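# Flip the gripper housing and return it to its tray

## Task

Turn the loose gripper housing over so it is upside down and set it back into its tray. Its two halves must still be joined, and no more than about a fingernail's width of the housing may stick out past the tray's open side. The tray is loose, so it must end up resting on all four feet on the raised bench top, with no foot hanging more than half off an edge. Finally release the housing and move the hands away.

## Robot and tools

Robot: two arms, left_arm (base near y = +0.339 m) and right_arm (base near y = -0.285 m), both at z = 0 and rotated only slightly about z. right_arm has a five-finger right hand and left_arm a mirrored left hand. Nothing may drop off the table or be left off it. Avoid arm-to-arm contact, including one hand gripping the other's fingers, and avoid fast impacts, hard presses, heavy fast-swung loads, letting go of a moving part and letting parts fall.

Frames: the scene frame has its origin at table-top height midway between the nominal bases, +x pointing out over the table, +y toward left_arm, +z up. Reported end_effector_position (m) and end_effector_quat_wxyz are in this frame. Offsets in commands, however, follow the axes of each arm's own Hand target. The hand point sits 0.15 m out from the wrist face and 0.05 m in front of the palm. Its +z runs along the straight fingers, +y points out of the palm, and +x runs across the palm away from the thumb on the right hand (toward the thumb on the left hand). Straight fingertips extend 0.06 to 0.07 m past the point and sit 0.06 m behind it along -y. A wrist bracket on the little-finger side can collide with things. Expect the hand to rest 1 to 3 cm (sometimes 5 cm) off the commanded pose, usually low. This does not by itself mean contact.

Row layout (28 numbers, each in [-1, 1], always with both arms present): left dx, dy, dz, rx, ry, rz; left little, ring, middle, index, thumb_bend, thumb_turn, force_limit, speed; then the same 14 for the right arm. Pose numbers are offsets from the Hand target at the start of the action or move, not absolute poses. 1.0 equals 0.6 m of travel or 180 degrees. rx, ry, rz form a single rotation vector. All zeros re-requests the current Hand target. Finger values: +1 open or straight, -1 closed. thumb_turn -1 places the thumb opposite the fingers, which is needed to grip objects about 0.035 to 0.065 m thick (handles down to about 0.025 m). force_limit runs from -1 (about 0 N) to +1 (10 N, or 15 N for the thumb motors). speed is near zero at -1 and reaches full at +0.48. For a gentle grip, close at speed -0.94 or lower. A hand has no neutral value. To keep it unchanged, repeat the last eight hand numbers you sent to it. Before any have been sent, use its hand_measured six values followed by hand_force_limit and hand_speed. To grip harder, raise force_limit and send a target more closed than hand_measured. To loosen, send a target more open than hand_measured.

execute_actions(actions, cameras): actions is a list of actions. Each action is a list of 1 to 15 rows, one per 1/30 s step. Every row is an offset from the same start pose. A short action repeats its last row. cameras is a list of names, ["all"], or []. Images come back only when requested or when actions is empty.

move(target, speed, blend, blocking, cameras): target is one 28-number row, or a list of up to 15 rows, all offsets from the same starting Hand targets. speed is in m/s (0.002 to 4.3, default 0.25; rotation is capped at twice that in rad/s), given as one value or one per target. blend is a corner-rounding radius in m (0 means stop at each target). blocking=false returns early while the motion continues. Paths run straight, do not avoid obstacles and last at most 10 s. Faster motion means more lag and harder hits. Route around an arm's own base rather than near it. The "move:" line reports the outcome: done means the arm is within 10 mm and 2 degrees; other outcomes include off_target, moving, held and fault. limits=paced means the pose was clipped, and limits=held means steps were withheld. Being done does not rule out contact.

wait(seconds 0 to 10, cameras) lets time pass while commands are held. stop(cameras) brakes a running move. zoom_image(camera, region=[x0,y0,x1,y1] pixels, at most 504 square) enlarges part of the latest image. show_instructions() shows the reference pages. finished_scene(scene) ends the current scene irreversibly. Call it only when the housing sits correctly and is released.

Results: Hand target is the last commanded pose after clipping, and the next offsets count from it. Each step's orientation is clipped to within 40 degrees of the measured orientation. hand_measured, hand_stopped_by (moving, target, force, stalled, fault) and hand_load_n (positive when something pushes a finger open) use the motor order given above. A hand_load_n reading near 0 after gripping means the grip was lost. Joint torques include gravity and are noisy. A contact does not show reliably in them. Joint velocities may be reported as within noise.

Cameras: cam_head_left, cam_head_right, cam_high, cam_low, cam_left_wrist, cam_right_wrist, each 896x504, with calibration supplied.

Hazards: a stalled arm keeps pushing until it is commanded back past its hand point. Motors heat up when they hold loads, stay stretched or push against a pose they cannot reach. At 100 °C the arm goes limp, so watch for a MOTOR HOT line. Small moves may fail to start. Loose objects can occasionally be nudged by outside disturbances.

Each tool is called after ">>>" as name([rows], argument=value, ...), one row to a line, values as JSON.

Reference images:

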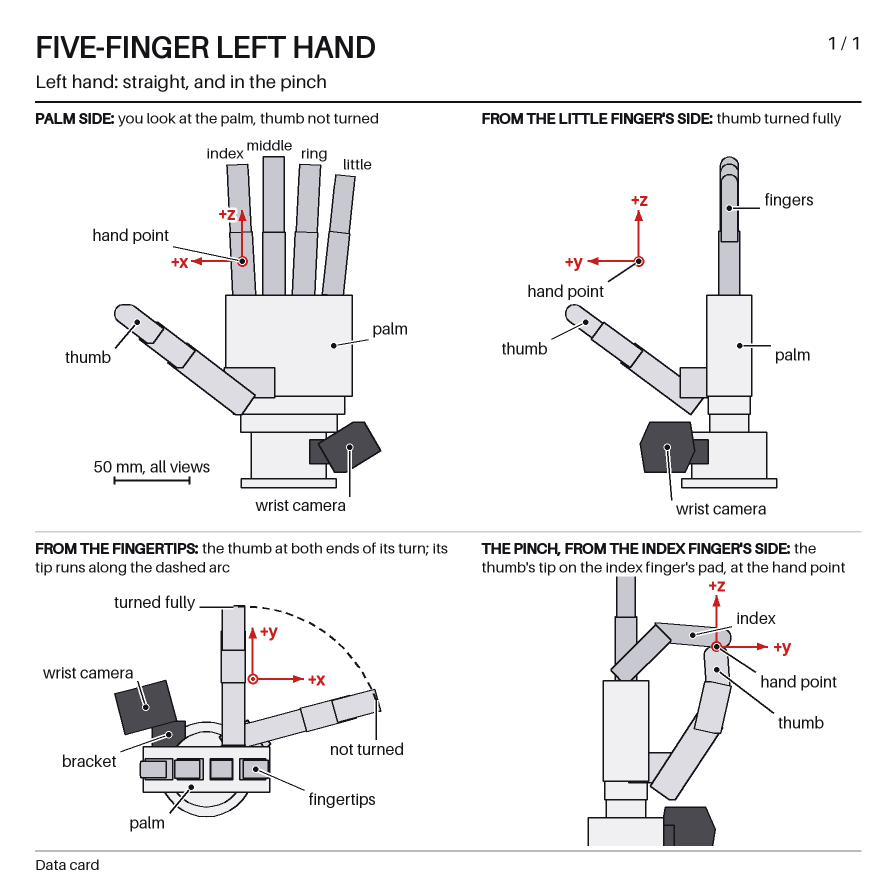

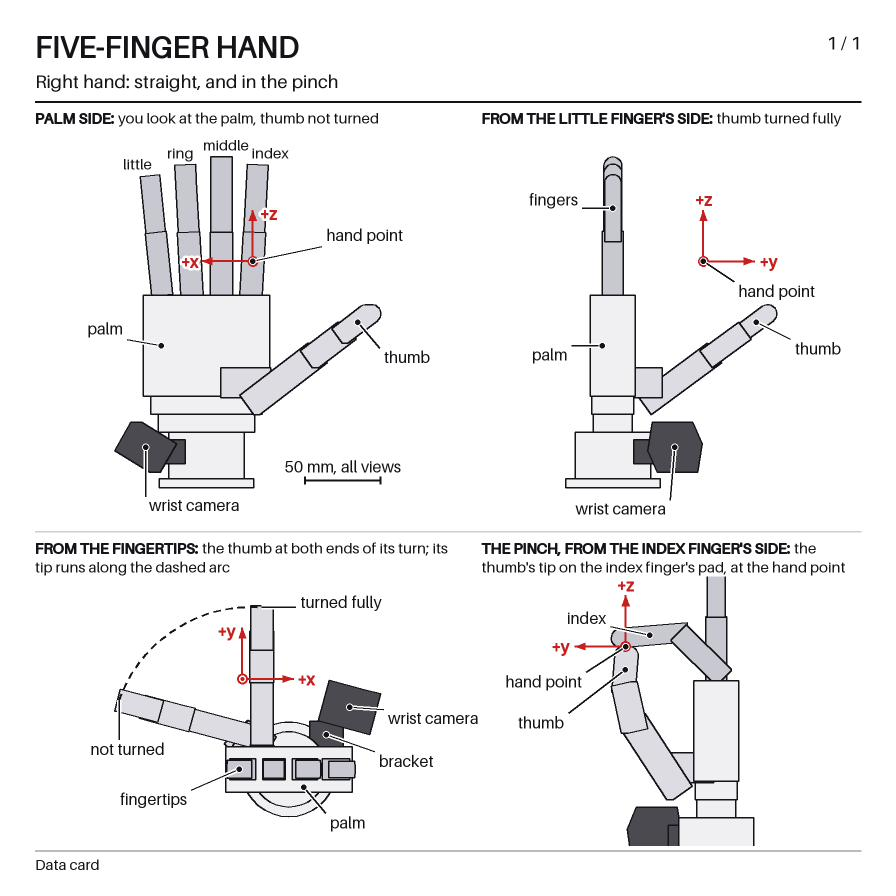

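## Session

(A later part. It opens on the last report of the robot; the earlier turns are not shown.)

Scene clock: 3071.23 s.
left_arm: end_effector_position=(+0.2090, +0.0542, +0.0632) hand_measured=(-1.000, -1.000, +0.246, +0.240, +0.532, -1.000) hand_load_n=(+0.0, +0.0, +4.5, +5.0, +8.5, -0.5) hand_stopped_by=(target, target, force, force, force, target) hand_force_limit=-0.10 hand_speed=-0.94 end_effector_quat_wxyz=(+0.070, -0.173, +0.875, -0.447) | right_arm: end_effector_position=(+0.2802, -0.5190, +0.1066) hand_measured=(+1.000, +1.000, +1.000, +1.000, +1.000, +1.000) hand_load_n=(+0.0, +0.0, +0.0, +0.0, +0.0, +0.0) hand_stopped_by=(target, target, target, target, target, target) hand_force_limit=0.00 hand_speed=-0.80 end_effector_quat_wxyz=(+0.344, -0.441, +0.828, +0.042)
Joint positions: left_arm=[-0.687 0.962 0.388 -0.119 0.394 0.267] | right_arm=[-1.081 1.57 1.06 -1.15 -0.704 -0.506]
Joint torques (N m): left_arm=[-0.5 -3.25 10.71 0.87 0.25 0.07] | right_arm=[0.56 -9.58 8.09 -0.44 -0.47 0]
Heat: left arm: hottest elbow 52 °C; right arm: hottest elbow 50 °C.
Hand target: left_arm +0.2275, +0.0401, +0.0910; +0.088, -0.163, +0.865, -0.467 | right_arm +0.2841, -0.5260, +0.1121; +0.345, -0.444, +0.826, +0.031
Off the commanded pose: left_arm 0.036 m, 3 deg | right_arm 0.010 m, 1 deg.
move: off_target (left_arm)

>>> wait(seconds=0.1, cameras=["cam_left_wrist"])

>>> zoom_image(camera="cam_left_wrist", region=[310, 50, 510, 320])

Scene clock: 3079.70 s.
left_arm: end_effector_position=(+0.2090, +0.0542, +0.0632) hand_measured=(-1.000, -1.000, +0.246, +0.240, +0.532, -1.000) hand_load_n=(+0.0, +0.0, +4.0, +5.0, +8.5, -0.5) hand_stopped_by=(target, target, force, force, force, target) hand_force_limit=-0.10 hand_speed=-0.94 end_effector_quat_wxyz=(+0.070, -0.173, +0.875, -0.447) | right_arm: end_effector_position=(+0.2802, -0.5190, +0.1066) hand_measured=(+1.000, +1.000, +1.000, +1.000, +1.000, +1.000) hand_load_n=(+0.0, +0.0, +0.0, +0.0, +0.0, +0.0) hand_stopped_by=(target, target, target, target, target, target) hand_force_limit=0.00 hand_speed=-0.80 end_effector_quat_wxyz=(+0.344, -0.441, +0.828, +0.042)
Joint positions: left_arm=[-0.687 0.962 0.388 -0.119 0.394 0.267] | right_arm=[-1.081 1.57 1.06 -1.15 -0.704 -0.506]
Joint torques (N m): left_arm=[-0.67 -3.31 10.74 0.85 0.26 0.06] | right_arm=[0.56 -9.58 8.09 -0.47 -0.47 0]
Heat: left arm: hottest elbow 52 °C; right arm: hottest elbow 50 °C.
Hand target: left_arm +0.2275, +0.0401, +0.0910; +0.088, -0.163, +0.865, -0.467 | right_arm +0.2841, -0.5260, +0.1121; +0.345, -0.444, +0.826, +0.031
Off the commanded pose: left_arm 0.036 m, 3 deg | right_arm 0.010 m, 1 deg.
wait: 0.10 s; at rest from the start
camera_calibration:
cam_left_wrist: T_world_to_cam=[[-0.042746, -0.643266, 0.764449, 0.000486757], [-0.969348, 0.211997, 0.124187, 0.182302], [-0.241946, -0.735708, -0.63261, 0.2444], [0, 0, 0, 1]] pos_world=[0.235866, 0.141472, 0.131598]
Images, in order (width x height): cam_left_wrist 896x504.

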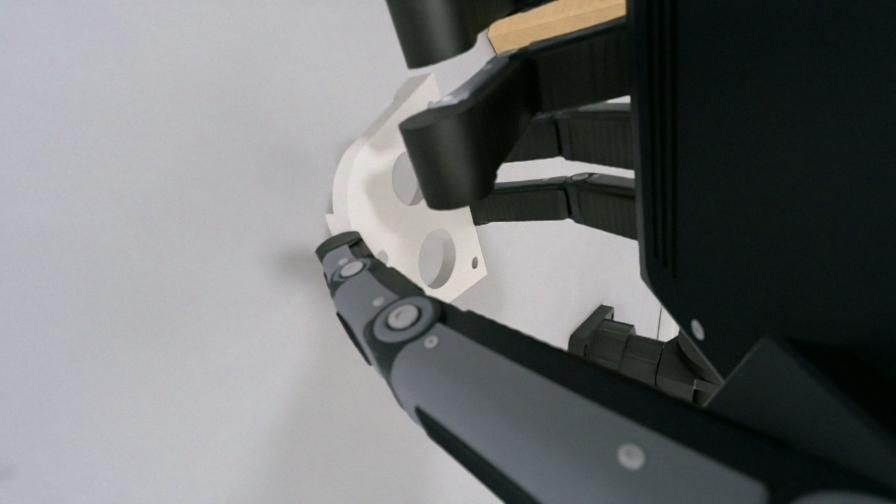

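Scaled by 1.867 from the camera's 896x504 image, which has a finer 1280x720 frame.

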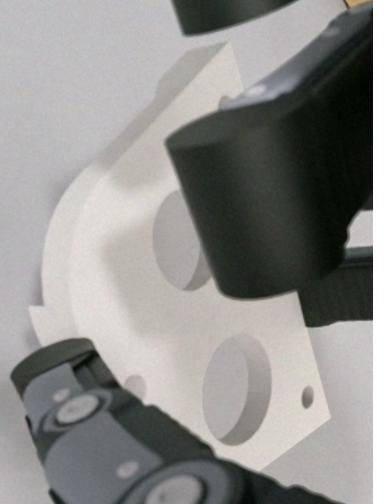

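>>> move([
  [0,-0.3625,-0.2382,0,0,0,-1,-1,0.21,0.21,0.40,-1,-0.1,-0.94,0,0,0,0,0,0,1,1,1,1,1,1,0,-0.8],
  [-0.2893,-0.4372,-0.091,0,-0.1717,-0.1128,-1,-1,0.21,0.21,0.40,-1,-0.1,-0.94,0,0,0,0,0,0,1,1,1,1,1,1,0,-0.8],
], speed=0.12, blend=[0.03,0], cameras=["cam_left_wrist","cam_head_left","cam_head_right"])

Scene clock: 3254.03 s.
left_arm: end_effector_position=(+0.4068, +0.0212, +0.3011) hand_measured=(-1.000, -1.000, +0.246, +0.240, +0.532, -1.000) hand_load_n=(+0.0, +0.0, +4.0, +5.0, +8.0, -0.5) hand_stopped_by=(target, target, force, force, force, target) hand_force_limit=-0.10 hand_speed=-0.94 end_effector_quat_wxyz=(+0.216, -0.428, +0.789, -0.384) | right_arm: end_effector_position=(+0.2802, -0.5190, +0.1066) hand_measured=(+1.000, +1.000, +1.000, +1.000, +1.000, +1.000) hand_load_n=(+0.0, +0.0, +0.0, +0.0, +0.0, +0.0) hand_stopped_by=(target, target, target, target, target, target) hand_force_limit=0.00 hand_speed=-0.80 end_effector_quat_wxyz=(+0.344, -0.441, +0.828, +0.042)
Joint positions: left_arm=[-0.609 1.182 1.2 -0.678 -0.069 -0.036] | right_arm=[-1.081 1.57 1.06 -1.15 -0.704 -0.506]
Joint torques (N m): left_arm=[-0.38 -7.12 12.77 1.77 -0.12 -0.13] | right_arm=[0.56 -9.58 8.09 -0.46 -0.47 0]
Motor temperatures (°C): left_arm=[35 35 58 34 39 32] | right_arm=[37 39 50 35 35 33]
Heat: left arm: hottest elbow 58 °C; right arm: hottest elbow 50 °C.
Hand target: left_arm +0.4251, +0.0116, +0.3401; +0.231, -0.429, +0.769, -0.415 | right_arm +0.2841, -0.5260, +0.1121; +0.345, -0.444, +0.826, +0.031
Off the commanded pose: left_arm 0.044 m, 5 deg | right_arm 0.010 m, 1 deg.
move: off_target (left_arm)
camera_calibration:
cam_left_wrist: T_world_to_cam=[[0.339933, -0.58725, 0.734563, -0.341939], [-0.910477, -0.401122, 0.100662, 0.347596], [0.235536, -0.703021, -0.671032, 0.235038], [0, 0, 0, 1]] pos_world=[0.377355, 0.103861, 0.373905]
Images, in order (width x height): cam_head_left 896x504, cam_head_right 896x504, cam_left_wrist 896x504.

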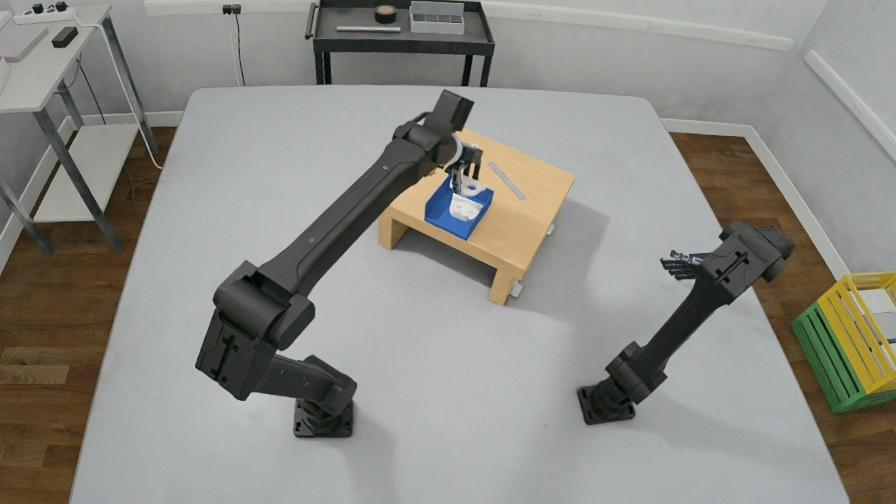

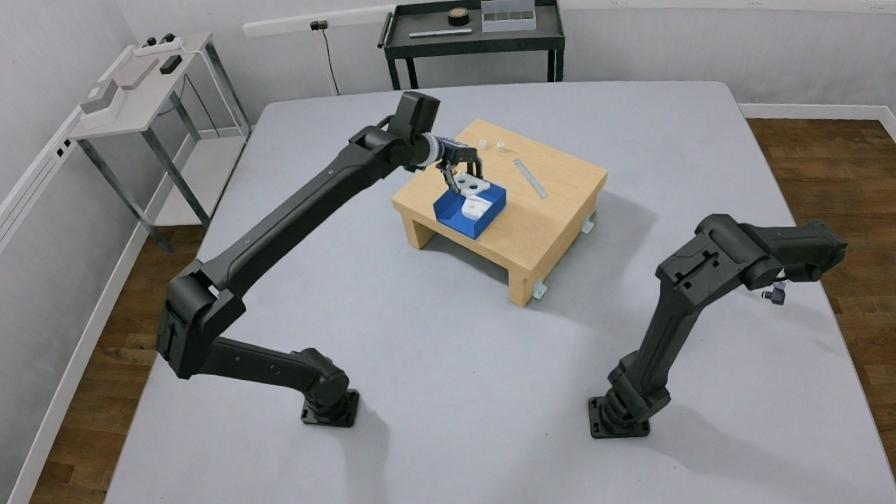

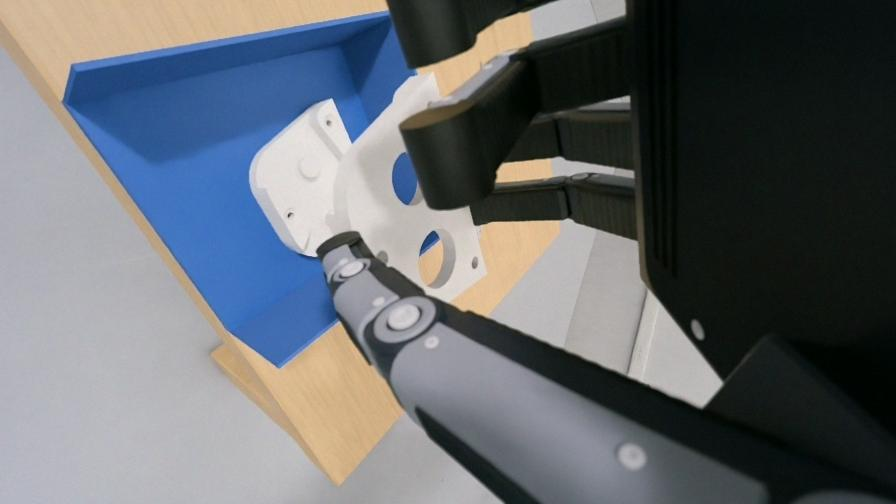

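>>> zoom_image(camera="cam_head_right", region=[420, 150, 520, 245])

>>> zoom_image(camera="cam_head_left", region=[410, 150, 510, 245])

Scaled by 5.040 from the camera's 896x504 image, which has a finer 1280x720 frame.

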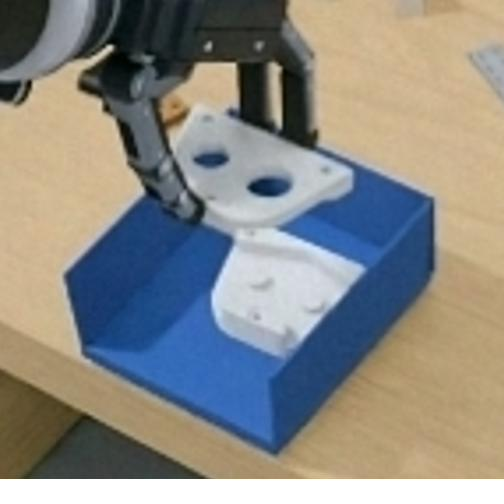

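Scaled by 5.040 from the camera's 896x504 image, which has a finer 1280x720 frame.

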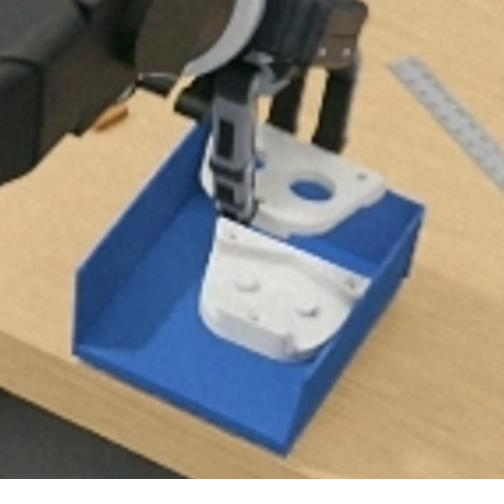

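>>> move(target=[0,0.1255,0.0826,0,0,0,-1,-1,0.21,0.21,0.40,-1,-0.1,-0.94,0,0,0,0,0,0,1,1,1,1,1,1,0,-0.8], speed=0.08, cameras=["cam_left_wrist","cam_head_left","cam_head_right"])

>>> zoom_image(camera="cam_head_left", region=[410, 150, 510, 245])

>>> zoom_image(camera="cam_head_right", region=[420, 150, 520, 245])

>>> zoom_image(camera="cam_left_wrist", region=[240, 40, 520, 320])

Scene clock: 3272.13 s.
left_arm: end_effector_position=(+0.4208, +0.0108, +0.2527) hand_measured=(-1.000, -1.000, +0.246, +0.240, +0.532, -1.000) hand_load_n=(+0.0, +0.0, +4.0, +5.0, +8.5, -0.5) hand_stopped_by=(target, target, force, force, force, target) hand_force_limit=-0.10 hand_speed=-0.94 end_effector_quat_wxyz=(+0.230, -0.422, +0.774, -0.413) | right_arm: end_effector_position=(+0.2802, -0.5190, +0.1066) hand_measured=(+1.000, +1.000, +1.000, +1.000, +1.000, +1.000) hand_load_n=(+0.0, +0.0, +0.0, +0.0, -0.5, +0.0) hand_stopped_by=(target, target, target, target, target, target) hand_force_limit=0.00 hand_speed=-0.80 end_effector_quat_wxyz=(+0.344, -0.441, +0.828, +0.042)
Joint positions: left_arm=[-0.609 1.2 1.052 -0.441 -0.07 -0.037] | right_arm=[-1.081 1.57 1.06 -1.15 -0.704 -0.506]
Joint torques (N m): left_arm=[-0.38 -7.41 7.58 1.89 -0.12 -0.15] | right_arm=[0.56 -9.64 8.09 -0.46 -0.47 0]
Motor temperatures (°C): left_arm=[35 35 58 34 38 32] | right_arm=[37 39 50 35 35 33]
Heat: left arm: hottest elbow 58 °C; right arm: hottest elbow 50 °C.
Hand target: left_arm +0.4251, +0.0116, +0.2501; +0.231, -0.429, +0.769, -0.415 | right_arm +0.2841, -0.5260, +0.1121; +0.345, -0.444, +0.826, +0.031
Off the commanded pose: left_arm 0.005 m, 1 deg | right_arm 0.010 m, 1 deg.
move: done
camera_calibration:
cam_left_wrist: T_world_to_cam=[[0.297379, -0.554072, 0.777541, -0.310572], [-0.914795, -0.398508, 0.0658982, 0.371575], [0.273344, -0.730887, -0.62537, 0.164726], [0, 0, 0, 1]] pos_world=[0.387245, 0.0963924, 0.320011]
Images, in order (width x height): cam_head_left 896x504, cam_head_right 896x504, cam_left_wrist 896x504.

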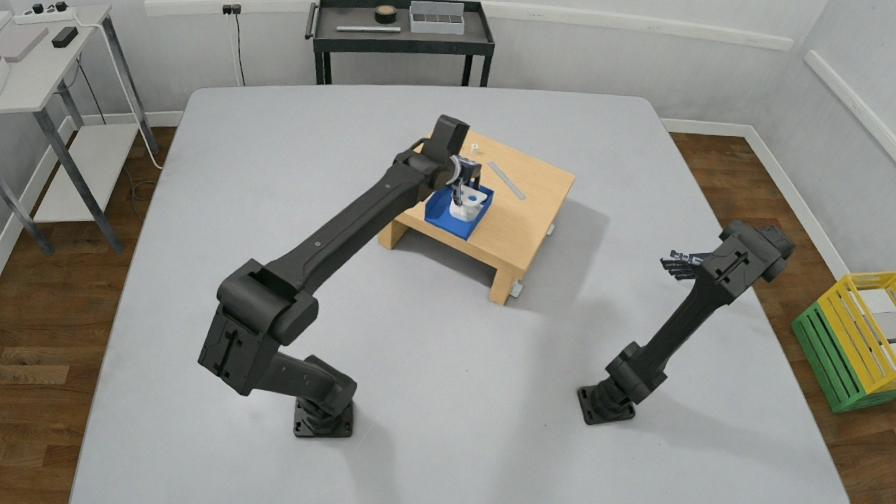

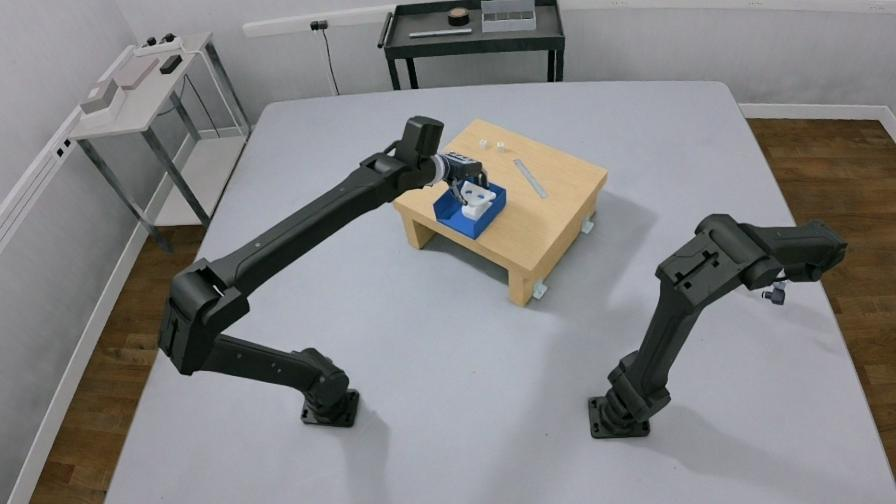

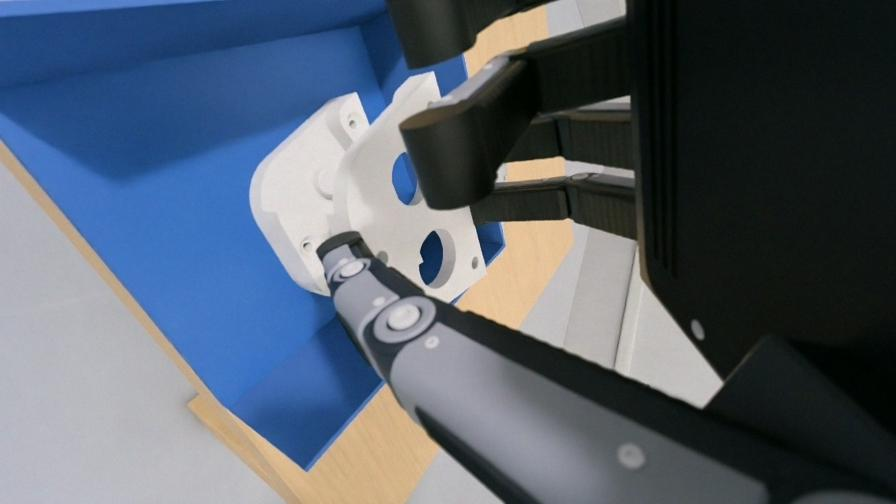

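Scaled by 5.040 from the camera's 896x504 image, which has a finer 1280x720 frame.

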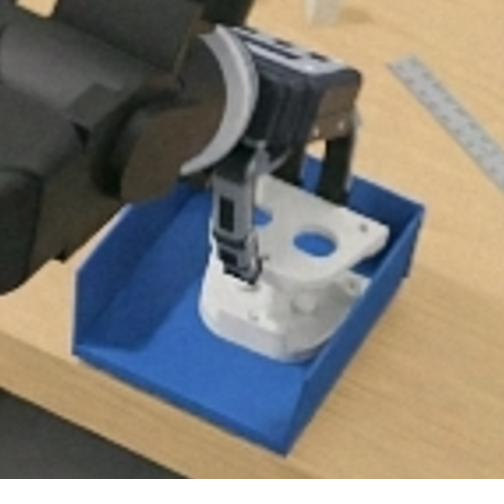

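Scaled by 5.040 from the camera's 896x504 image, which has a finer 1280x720 frame.

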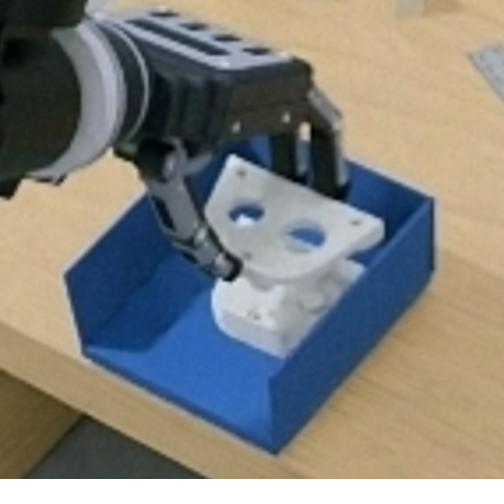

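Scaled by 1.800 from the camera's 896x504 image, which has a finer 1280x720 frame.

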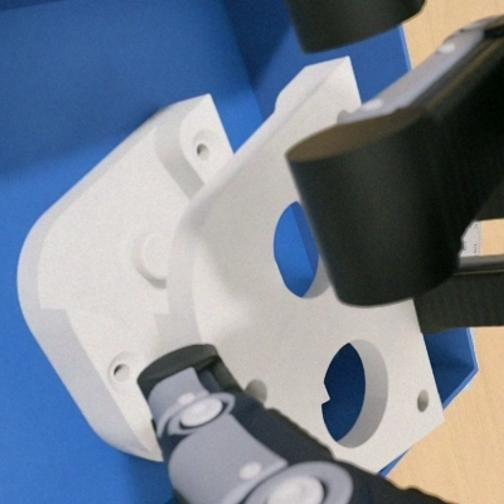

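>>> move(target=[0,0.0307,0.0262,0,0,0,-1,-1,0.21,0.21,0.40,-1,-0.1,-0.94,0,0,0,0,0,0,1,1,1,1,1,1,0,-0.8], speed=0.06, cameras=["cam_left_wrist","cam_head_left","cam_head_right"])

>>> zoom_image(camera="cam_left_wrist", region=[240, 40, 520, 320])

>>> zoom_image(camera="cam_head_left", region=[410, 150, 510, 245])

>>> zoom_image(camera="cam_head_right", region=[420, 150, 520, 245])

Scene clock: 3326.50 s.
left_arm: end_effector_position=(+0.4235, +0.0087, +0.2295) hand_measured=(-1.000, -1.000, +0.246, +0.240, +0.532, -1.000) hand_load_n=(+0.0, +0.0, +4.5, +5.0, +8.5, -0.5) hand_stopped_by=(target, target, force, force, force, target) hand_force_limit=-0.10 hand_speed=-0.94 end_effector_quat_wxyz=(+0.230, -0.421, +0.774, -0.413) | right_arm: end_effector_position=(+0.2802, -0.5190, +0.1066) hand_measured=(+1.000, +1.000, +1.000, +1.000, +1.000, +1.000) hand_load_n=(+0.0, +0.0, +0.0, +0.0, +0.0, +0.0) hand_stopped_by=(target, target, target, target, target, target) hand_force_limit=0.00 hand_speed=-0.80 end_effector_quat_wxyz=(+0.344, -0.441, +0.828, +0.042)
Joint positions: left_arm=[-0.609 1.22 1.006 -0.373 -0.07 -0.037] | right_arm=[-1.081 1.57 1.06 -1.15 -0.704 -0.506]
Joint torques (N m): left_arm=[-0.32 -7.41 7.43 1.88 -0.1 -0.14] | right_arm=[0.56 -9.58 8.08 -0.46 -0.47 0]
Motor temperatures (°C): left_arm=[35 36 56 34 38 32] | right_arm=[37 39 50 35 35 33]
Heat: left arm: hottest elbow 56 °C; right arm: hottest elbow 50 °C.
Hand target: left_arm +0.4276, +0.0100, +0.2260; +0.231, -0.429, +0.769, -0.415 | right_arm +0.2841, -0.5260, +0.1121; +0.345, -0.444, +0.826, +0.031
Off the commanded pose: left_arm 0.006 m, 1 deg | right_arm 0.010 m, 1 deg.
move: done
camera_calibration:
cam_left_wrist: T_world_to_cam=[[0.296404, -0.553288, 0.778471, -0.294308], [-0.914866, -0.398469, 0.0651304, 0.374945], [0.274161, -0.731502, -0.624293, 0.147401], [0, 0, 0, 1]] pos_world=[0.389847, 0.0943908, 0.296711]
Images, in order (width x height): cam_head_left 896x504, cam_head_right 896x504, cam_left_wrist 896x504.

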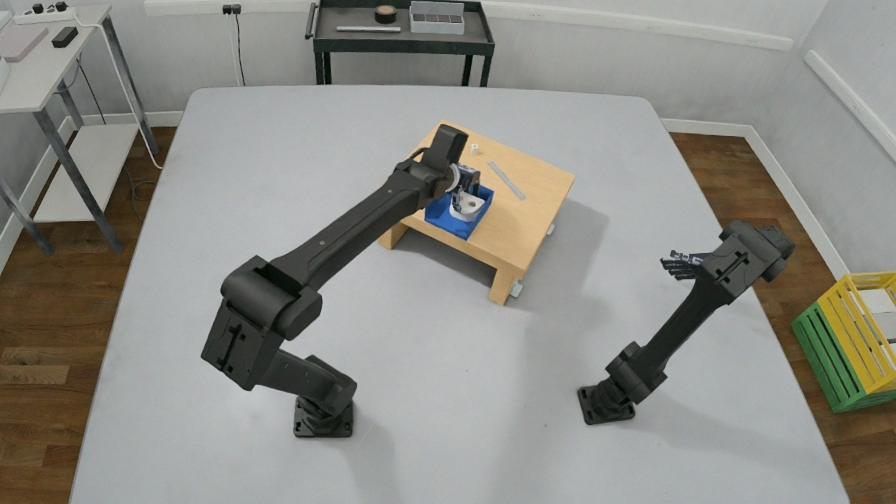

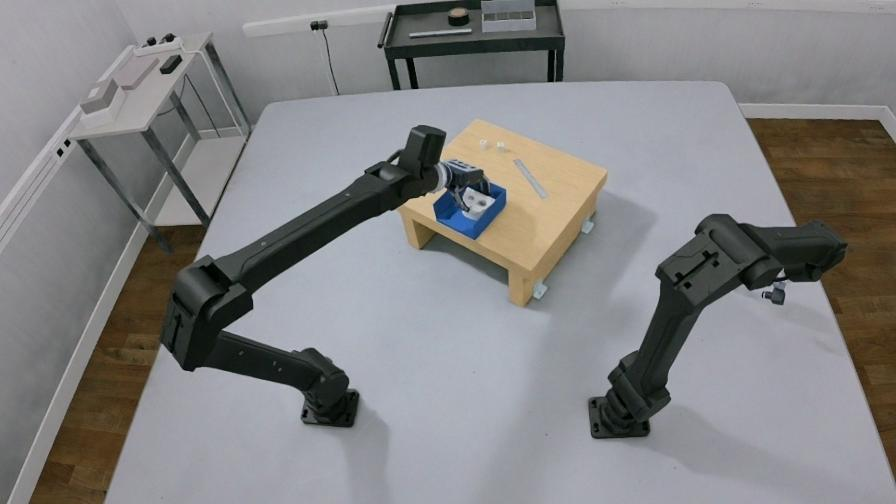

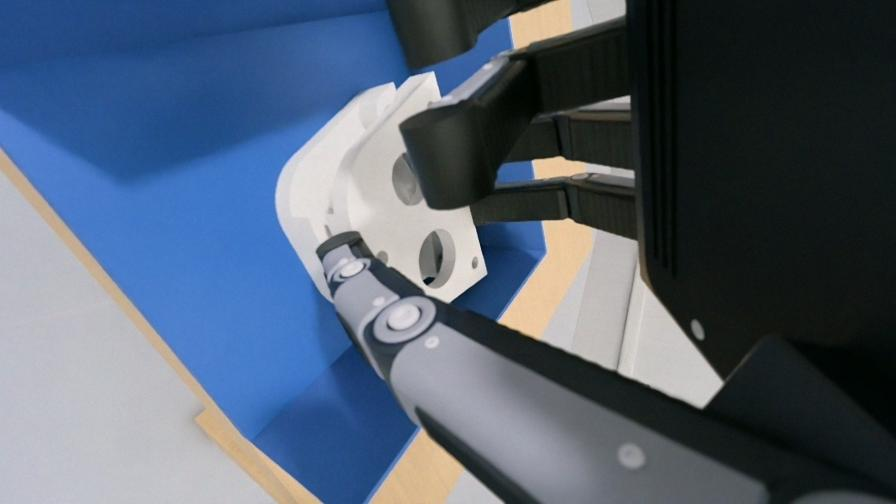

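Scaled by 1.800 from the camera's 896x504 image, which has a finer 1280x720 frame.

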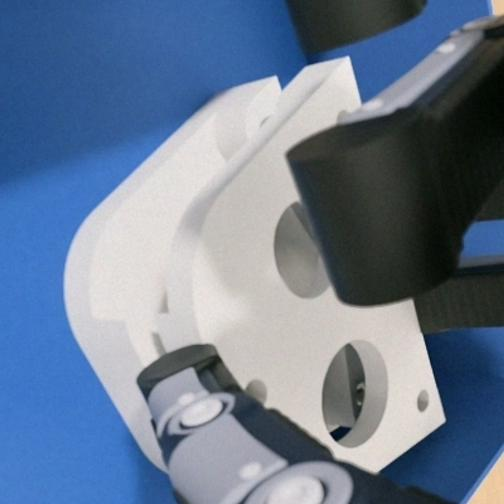

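Scaled by 5.040 from the camera's 896x504 image, which has a finer 1280x720 frame.

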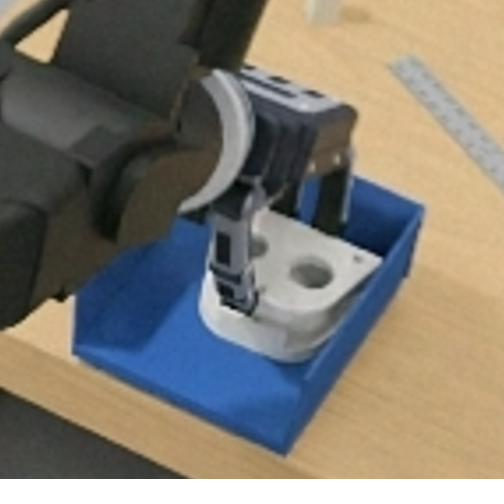

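Scaled by 5.040 from the camera's 896x504 image, which has a finer 1280x720 frame.

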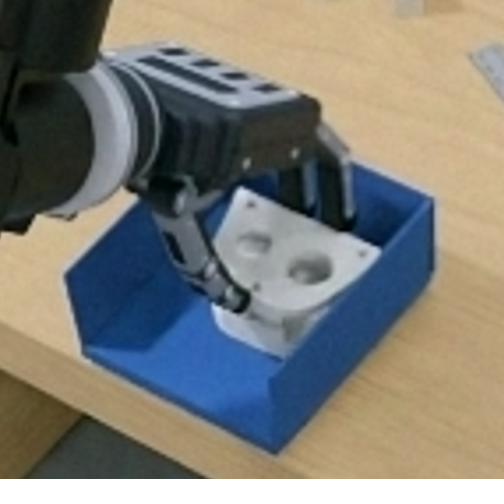

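>>> move(target=[0,0.0032,0.0072,0,0,0,-1,-1,0.21,0.21,0.40,-1,-0.1,-0.94,0,0,0,0,0,0,1,1,1,1,1,1,0,-0.8], speed=0.04, cameras=["cam_left_wrist"])

>>> zoom_image(camera="cam_left_wrist", region=[240, 40, 520, 320])

Scene clock: 3351.10 s.
left_arm: end_effector_position=(+0.4259, +0.0069, +0.2290) hand_measured=(-1.000, -1.000, +0.246, +0.240, +0.532, -1.000) hand_load_n=(+0.0, +0.0, +4.0, +5.0, +8.5, -0.5) hand_stopped_by=(target, target, force, force, force, target) hand_force_limit=-0.10 hand_speed=-0.94 end_effector_quat_wxyz=(+0.231, -0.421, +0.772, -0.416) | right_arm: end_effector_position=(+0.2802, -0.5190, +0.1066) hand_measured=(+1.000, +1.000, +1.000, +1.000, +1.000, +1.000) hand_load_n=(+0.0, +0.0, +0.0, +0.0, -0.5, +0.0) hand_stopped_by=(target, target, target, target, target, target) hand_force_limit=0.00 hand_speed=-0.80 end_effector_quat_wxyz=(+0.344, -0.441, +0.828, +0.042)
Joint positions: left_arm=[-0.609 1.226 1.006 -0.361 -0.07 -0.037] | right_arm=[-1.081 1.57 1.06 -1.15 -0.704 -0.506]
Joint torques (N m): left_arm=[-0.21 -7.36 7.23 1.99 -0.09 -0.13] | right_arm=[0.56 -9.64 8.09 -0.46 -0.47 0]
Motor temperatures (°C): left_arm=[35 36 55 34 38 32] | right_arm=[37 39 50 35 35 33]
Heat: left arm: hottest elbow 55 °C; right arm: hottest elbow 50 °C.
Hand target: left_arm +0.4298, +0.0086, +0.2221; +0.231, -0.429, +0.769, -0.415 | right_arm +0.2841, -0.5260, +0.1121; +0.345, -0.444, +0.826, +0.031
Off the commanded pose: left_arm 0.008 m, 1 deg | right_arm 0.010 m, 1 deg.
move: done
camera_calibration:
cam_left_wrist: T_world_to_cam=[[0.292429, -0.550269, 0.782105, -0.294786], [-0.915195, -0.398209, 0.062022, 0.377363], [0.277313, -0.733916, -0.620052, 0.142832], [0, 0, 0, 1]] pos_world=[0.391955, 0.0928847, 0.295712]
Images, in order (width x height): cam_left_wrist 896x504.

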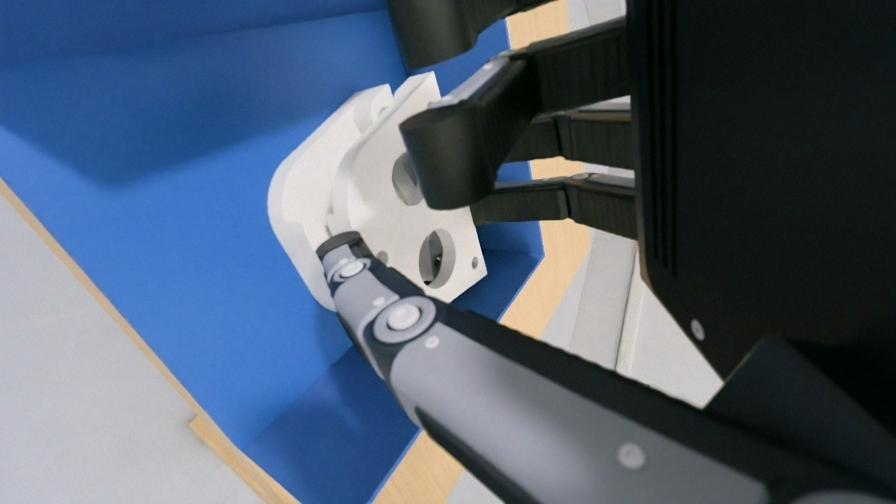

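Scaled by 1.800 from the camera's 896x504 image, which has a finer 1280x720 frame.

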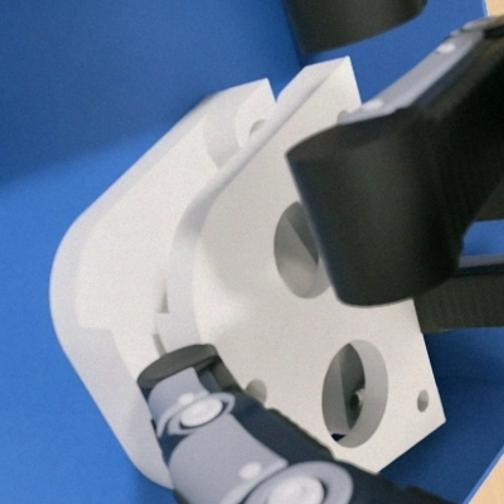

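>>> wait(seconds=0.1, cameras=["cam_left_wrist", "cam_head_left", "cam_head_right"])

>>> zoom_image(camera="cam_left_wrist", region=[340, 40, 560, 320])

>>> zoom_image(camera="cam_head_left", region=[400, 130, 530, 250])

Scene clock: 3394.37 s.
left_arm: end_effector_position=(+0.4259, +0.0069, +0.2290) hand_measured=(-1.000, -1.000, +0.246, +0.240, +0.532, -1.000) hand_load_n=(+0.0, +0.0, +4.0, +5.0, +8.5, -0.5) hand_stopped_by=(target, target, force, force, force, target) hand_force_limit=-0.10 hand_speed=-0.94 end_effector_quat_wxyz=(+0.231, -0.421, +0.772, -0.416) | right_arm: end_effector_position=(+0.2802, -0.5190, +0.1066) hand_measured=(+1.000, +1.000, +1.000, +1.000, +1.000, +1.000) hand_load_n=(+0.0, +0.0, +0.0, +0.0, -0.5, +0.0) hand_stopped_by=(target, target, target, target, target, target) hand_force_limit=0.00 hand_speed=-0.80 end_effector_quat_wxyz=(+0.344, -0.441, +0.828, +0.042)
Joint positions: left_arm=[-0.609 1.226 1.006 -0.361 -0.07 -0.037] | right_arm=[-1.081 1.57 1.06 -1.15 -0.704 -0.506]
Joint torques (N m): left_arm=[-0.38 -7.24 7.2 1.92 -0.08 -0.14] | right_arm=[0.62 -9.58 8.09 -0.47 -0.47 0]
Heat: left arm: hottest elbow 54 °C; right arm: hottest elbow 50 °C.
Hand target: left_arm +0.4298, +0.0087, +0.2221; +0.231, -0.429, +0.769, -0.415 | right_arm +0.2841, -0.5260, +0.1121; +0.345, -0.444, +0.826, +0.031
Off the commanded pose: left_arm 0.008 m, 1 deg | right_arm 0.010 m, 1 deg.
wait: 0.10 s; at rest from the start
camera_calibration:
cam_left_wrist: T_world_to_cam=[[0.292429, -0.550269, 0.782105, -0.294786], [-0.915195, -0.398209, 0.062022, 0.377363], [0.277313, -0.733916, -0.620052, 0.142832], [0, 0, 0, 1]] pos_world=[0.391955, 0.0928847, 0.295712]
Images, in order (width x height): cam_head_left 896x504, cam_head_right 896x504, cam_left_wrist 896x504.

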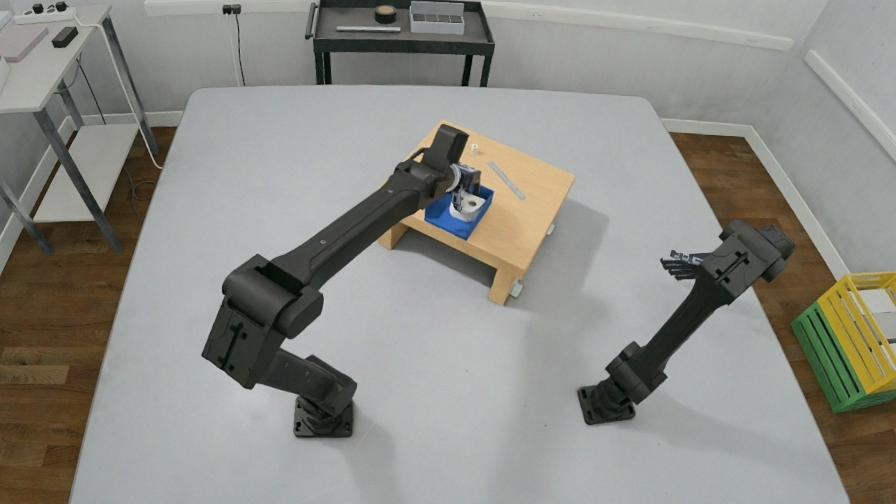

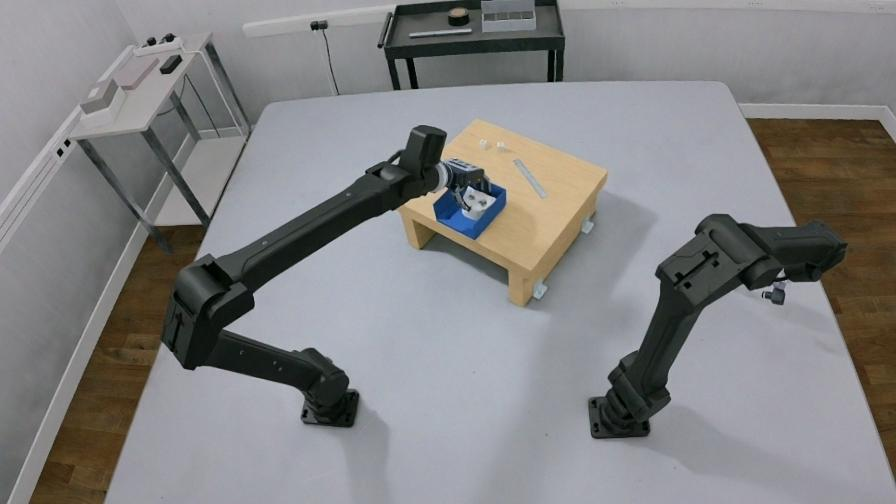

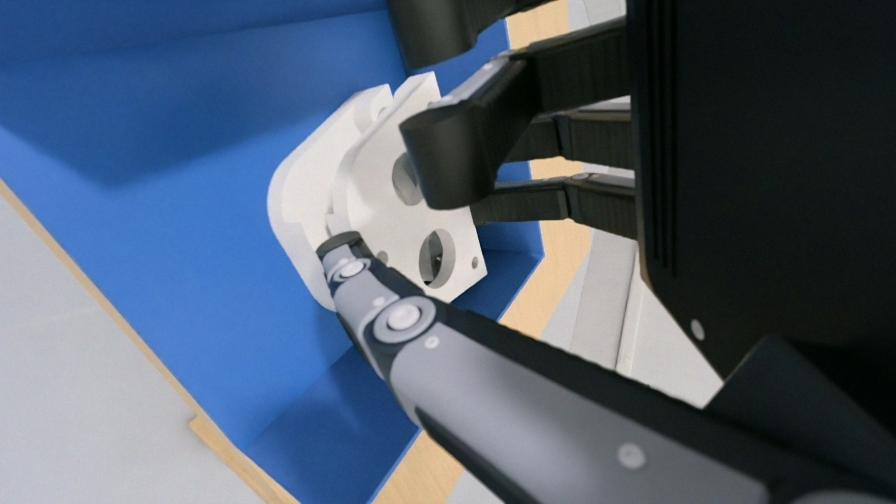

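Scaled by 1.800 from the camera's 896x504 image, which has a finer 1280x720 frame.

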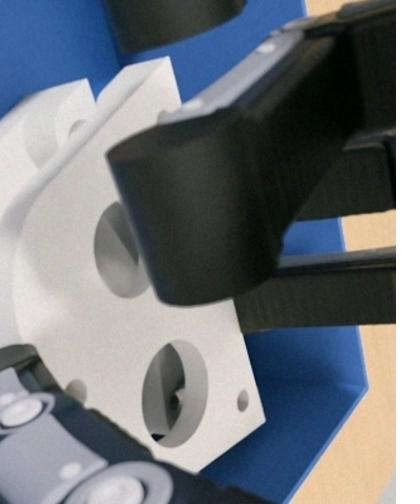

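Scaled by 3.877 from the camera's 896x504 image, which has a finer 1280x720 frame.

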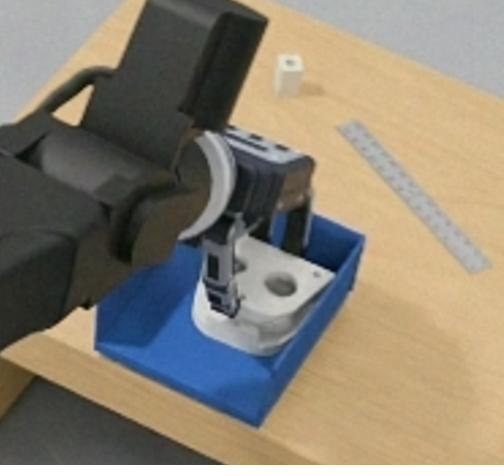

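>>> move(target=[0, 0.00466, 0.00507, 0, 0, 0, -1, -1, 0.21, 0.21, 0.40, -1, -0.1, -0.94, 0, 0, 0, 0, 0, 0, 1, 1, 1, 1, 1, 1, 0, -0.8], speed=0.03, cameras=["cam_left_wrist"])

>>> zoom_image(camera="cam_left_wrist", region=[340, 40, 560, 320])

Scene clock: 3415.47 s.
left_arm: end_effector_position=(+0.4268, +0.0062, +0.2257) hand_measured=(-1.000, -1.000, +0.246, +0.240, +0.532, -1.000) hand_load_n=(+0.0, +0.0, +4.0, +5.0, +8.5, -0.5) hand_stopped_by=(target, target, force, force, force, target) hand_force_limit=-0.10 hand_speed=-0.94 end_effector_quat_wxyz=(+0.232, -0.421, +0.772, -0.417) | right_arm: end_effector_position=(+0.2802, -0.5190, +0.1066) hand_measured=(+1.000, +1.000, +1.000, +1.000, +1.000, +1.000) hand_load_n=(+0.0, +0.0, +0.0, +0.0, +0.0, +0.0) hand_stopped_by=(target, target, target, target, target, target) hand_force_limit=0.00 hand_speed=-0.80 end_effector_quat_wxyz=(+0.344, -0.441, +0.828, +0.042)
Joint positions: left_arm=[-0.609 1.23 0.999 -0.348 -0.07 -0.038] | right_arm=[-1.081 1.57 1.06 -1.15 -0.704 -0.506]
Joint torques (N m): left_arm=[-0.26 -7.3 7.21 1.83 -0.08 -0.13] | right_arm=[0.56 -9.58 8.09 -0.47 -0.47 0]
Heat: left arm: hottest elbow 54 °C; right arm: hottest elbow 51 °C.
Hand target: left_arm +0.4307, +0.0080, +0.2181; +0.231, -0.429, +0.769, -0.415 | right_arm +0.2841, -0.5260, +0.1121; +0.345, -0.444, +0.826, +0.031
Off the commanded pose: left_arm 0.009 m, 1 deg | right_arm 0.010 m, 1 deg.
move: done
camera_calibration:
cam_left_wrist: T_world_to_cam=[[0.291495, -0.548635, 0.783601, -0.292807], [-0.915118, -0.398479, 0.0614256, 0.378151], [0.278548, -0.734993, -0.61822, 0.139104], [0, 0, 0, 1]] pos_world=[0.392658, 0.0922817, 0.292212]
Images, in order (width x height): cam_left_wrist 896x504.

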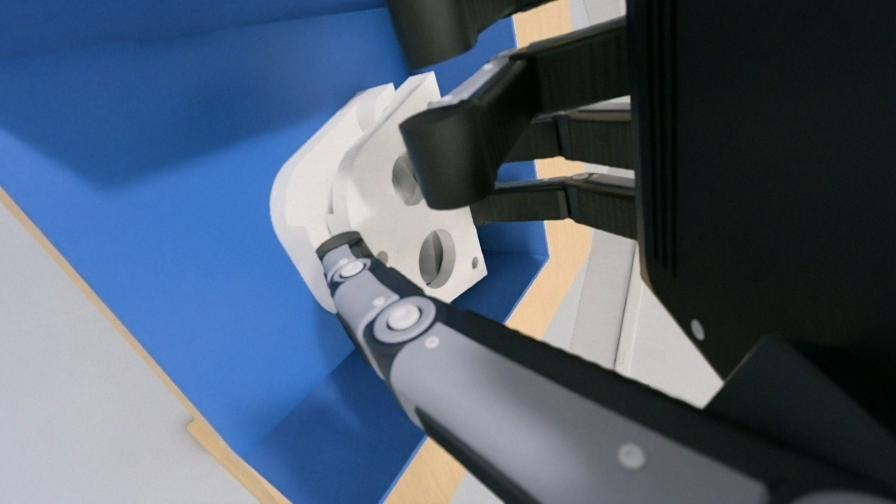

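Scaled by 1.800 from the camera's 896x504 image, which has a finer 1280x720 frame.

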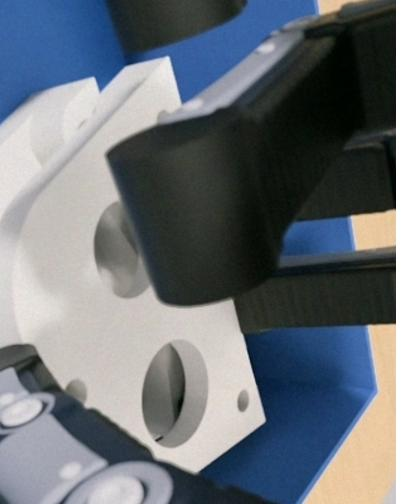

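>>> move(target=[-0.0005, 0.00512, 0.00437, 0, 0, 0, -1, -1, 0.21, 0.21, 0.40, -1, -0.1, -0.94, 0, 0, 0, 0, 0, 0, 1, 1, 1, 1, 1, 1, 0, -0.8], speed=0.03, cameras=["cam_left_wrist"])

>>> zoom_image(camera="cam_left_wrist", region=[340, 40, 560, 320])

Scene clock: 3425.50 s.
left_arm: end_effector_position=(+0.4283, +0.0055, +0.2251) hand_measured=(-1.000, -1.000, +0.246, +0.240, +0.532, -1.000) hand_load_n=(+0.0, +0.0, +4.0, +5.0, +8.5, -0.5) hand_stopped_by=(target, target, force, force, force, target) hand_force_limit=-0.10 hand_speed=-0.94 end_effector_quat_wxyz=(+0.233, -0.421, +0.770, -0.420) | right_arm: end_effector_position=(+0.2802, -0.5190, +0.1066) hand_measured=(+1.000, +1.000, +1.000, +1.000, +1.000, +1.000) hand_load_n=(+0.0, +0.0, +0.0, +0.0, +0.0, +0.0) hand_stopped_by=(target, target, target, target, target, target) hand_force_limit=0.00 hand_speed=-0.80 end_effector_quat_wxyz=(+0.344, -0.441, +0.828, +0.042)
Joint positions: left_arm=[-0.608 1.232 0.996 -0.335 -0.07 -0.038] | right_arm=[-1.081 1.57 1.06 -1.15 -0.704 -0.506]
Joint torques (N m): left_arm=[-0.32 -7.06 6.98 1.81 -0.06 -0.12] | right_arm=[0.5 -9.58 8.09 -0.46 -0.47 0.01]
Heat: left arm: hottest elbow 53 °C; right arm: hottest elbow 51 °C.
Hand target: left_arm +0.4313, +0.0080, +0.2141; +0.231, -0.429, +0.769, -0.415 | right_arm +0.2841, -0.5260, +0.1121; +0.345, -0.444, +0.826, +0.031
Off the commanded pose: left_arm 0.012 m, 1 deg | right_arm 0.010 m, 1 deg.
move: off_target (left_arm)
camera_calibration:
cam_left_wrist: T_world_to_cam=[[0.287634, -0.544699, 0.787763, -0.292466], [-0.915061, -0.399102, 0.0581551, 0.380064], [0.28272, -0.737578, -0.613228, 0.134896], [0, 0, 0, 1]] pos_world=[0.393767, 0.0918746, 0.291013]
Images, in order (width x height): cam_left_wrist 896x504.

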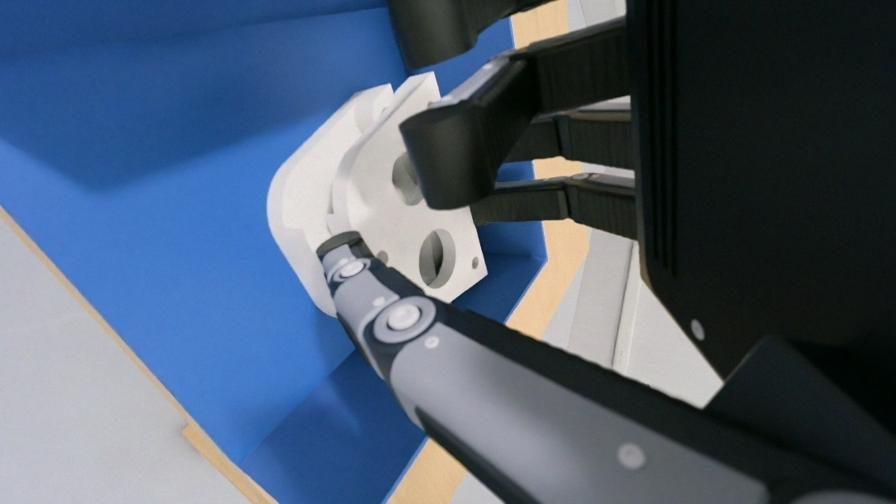

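Scaled by 1.800 from the camera's 896x504 image, which has a finer 1280x720 frame.

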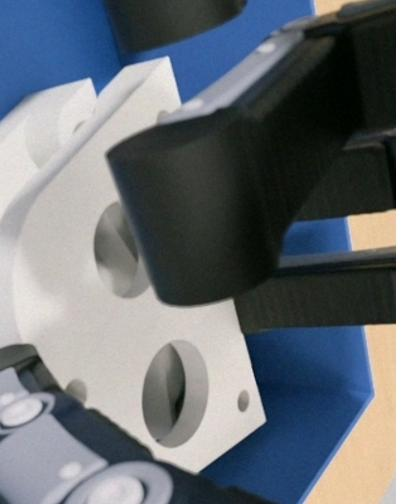

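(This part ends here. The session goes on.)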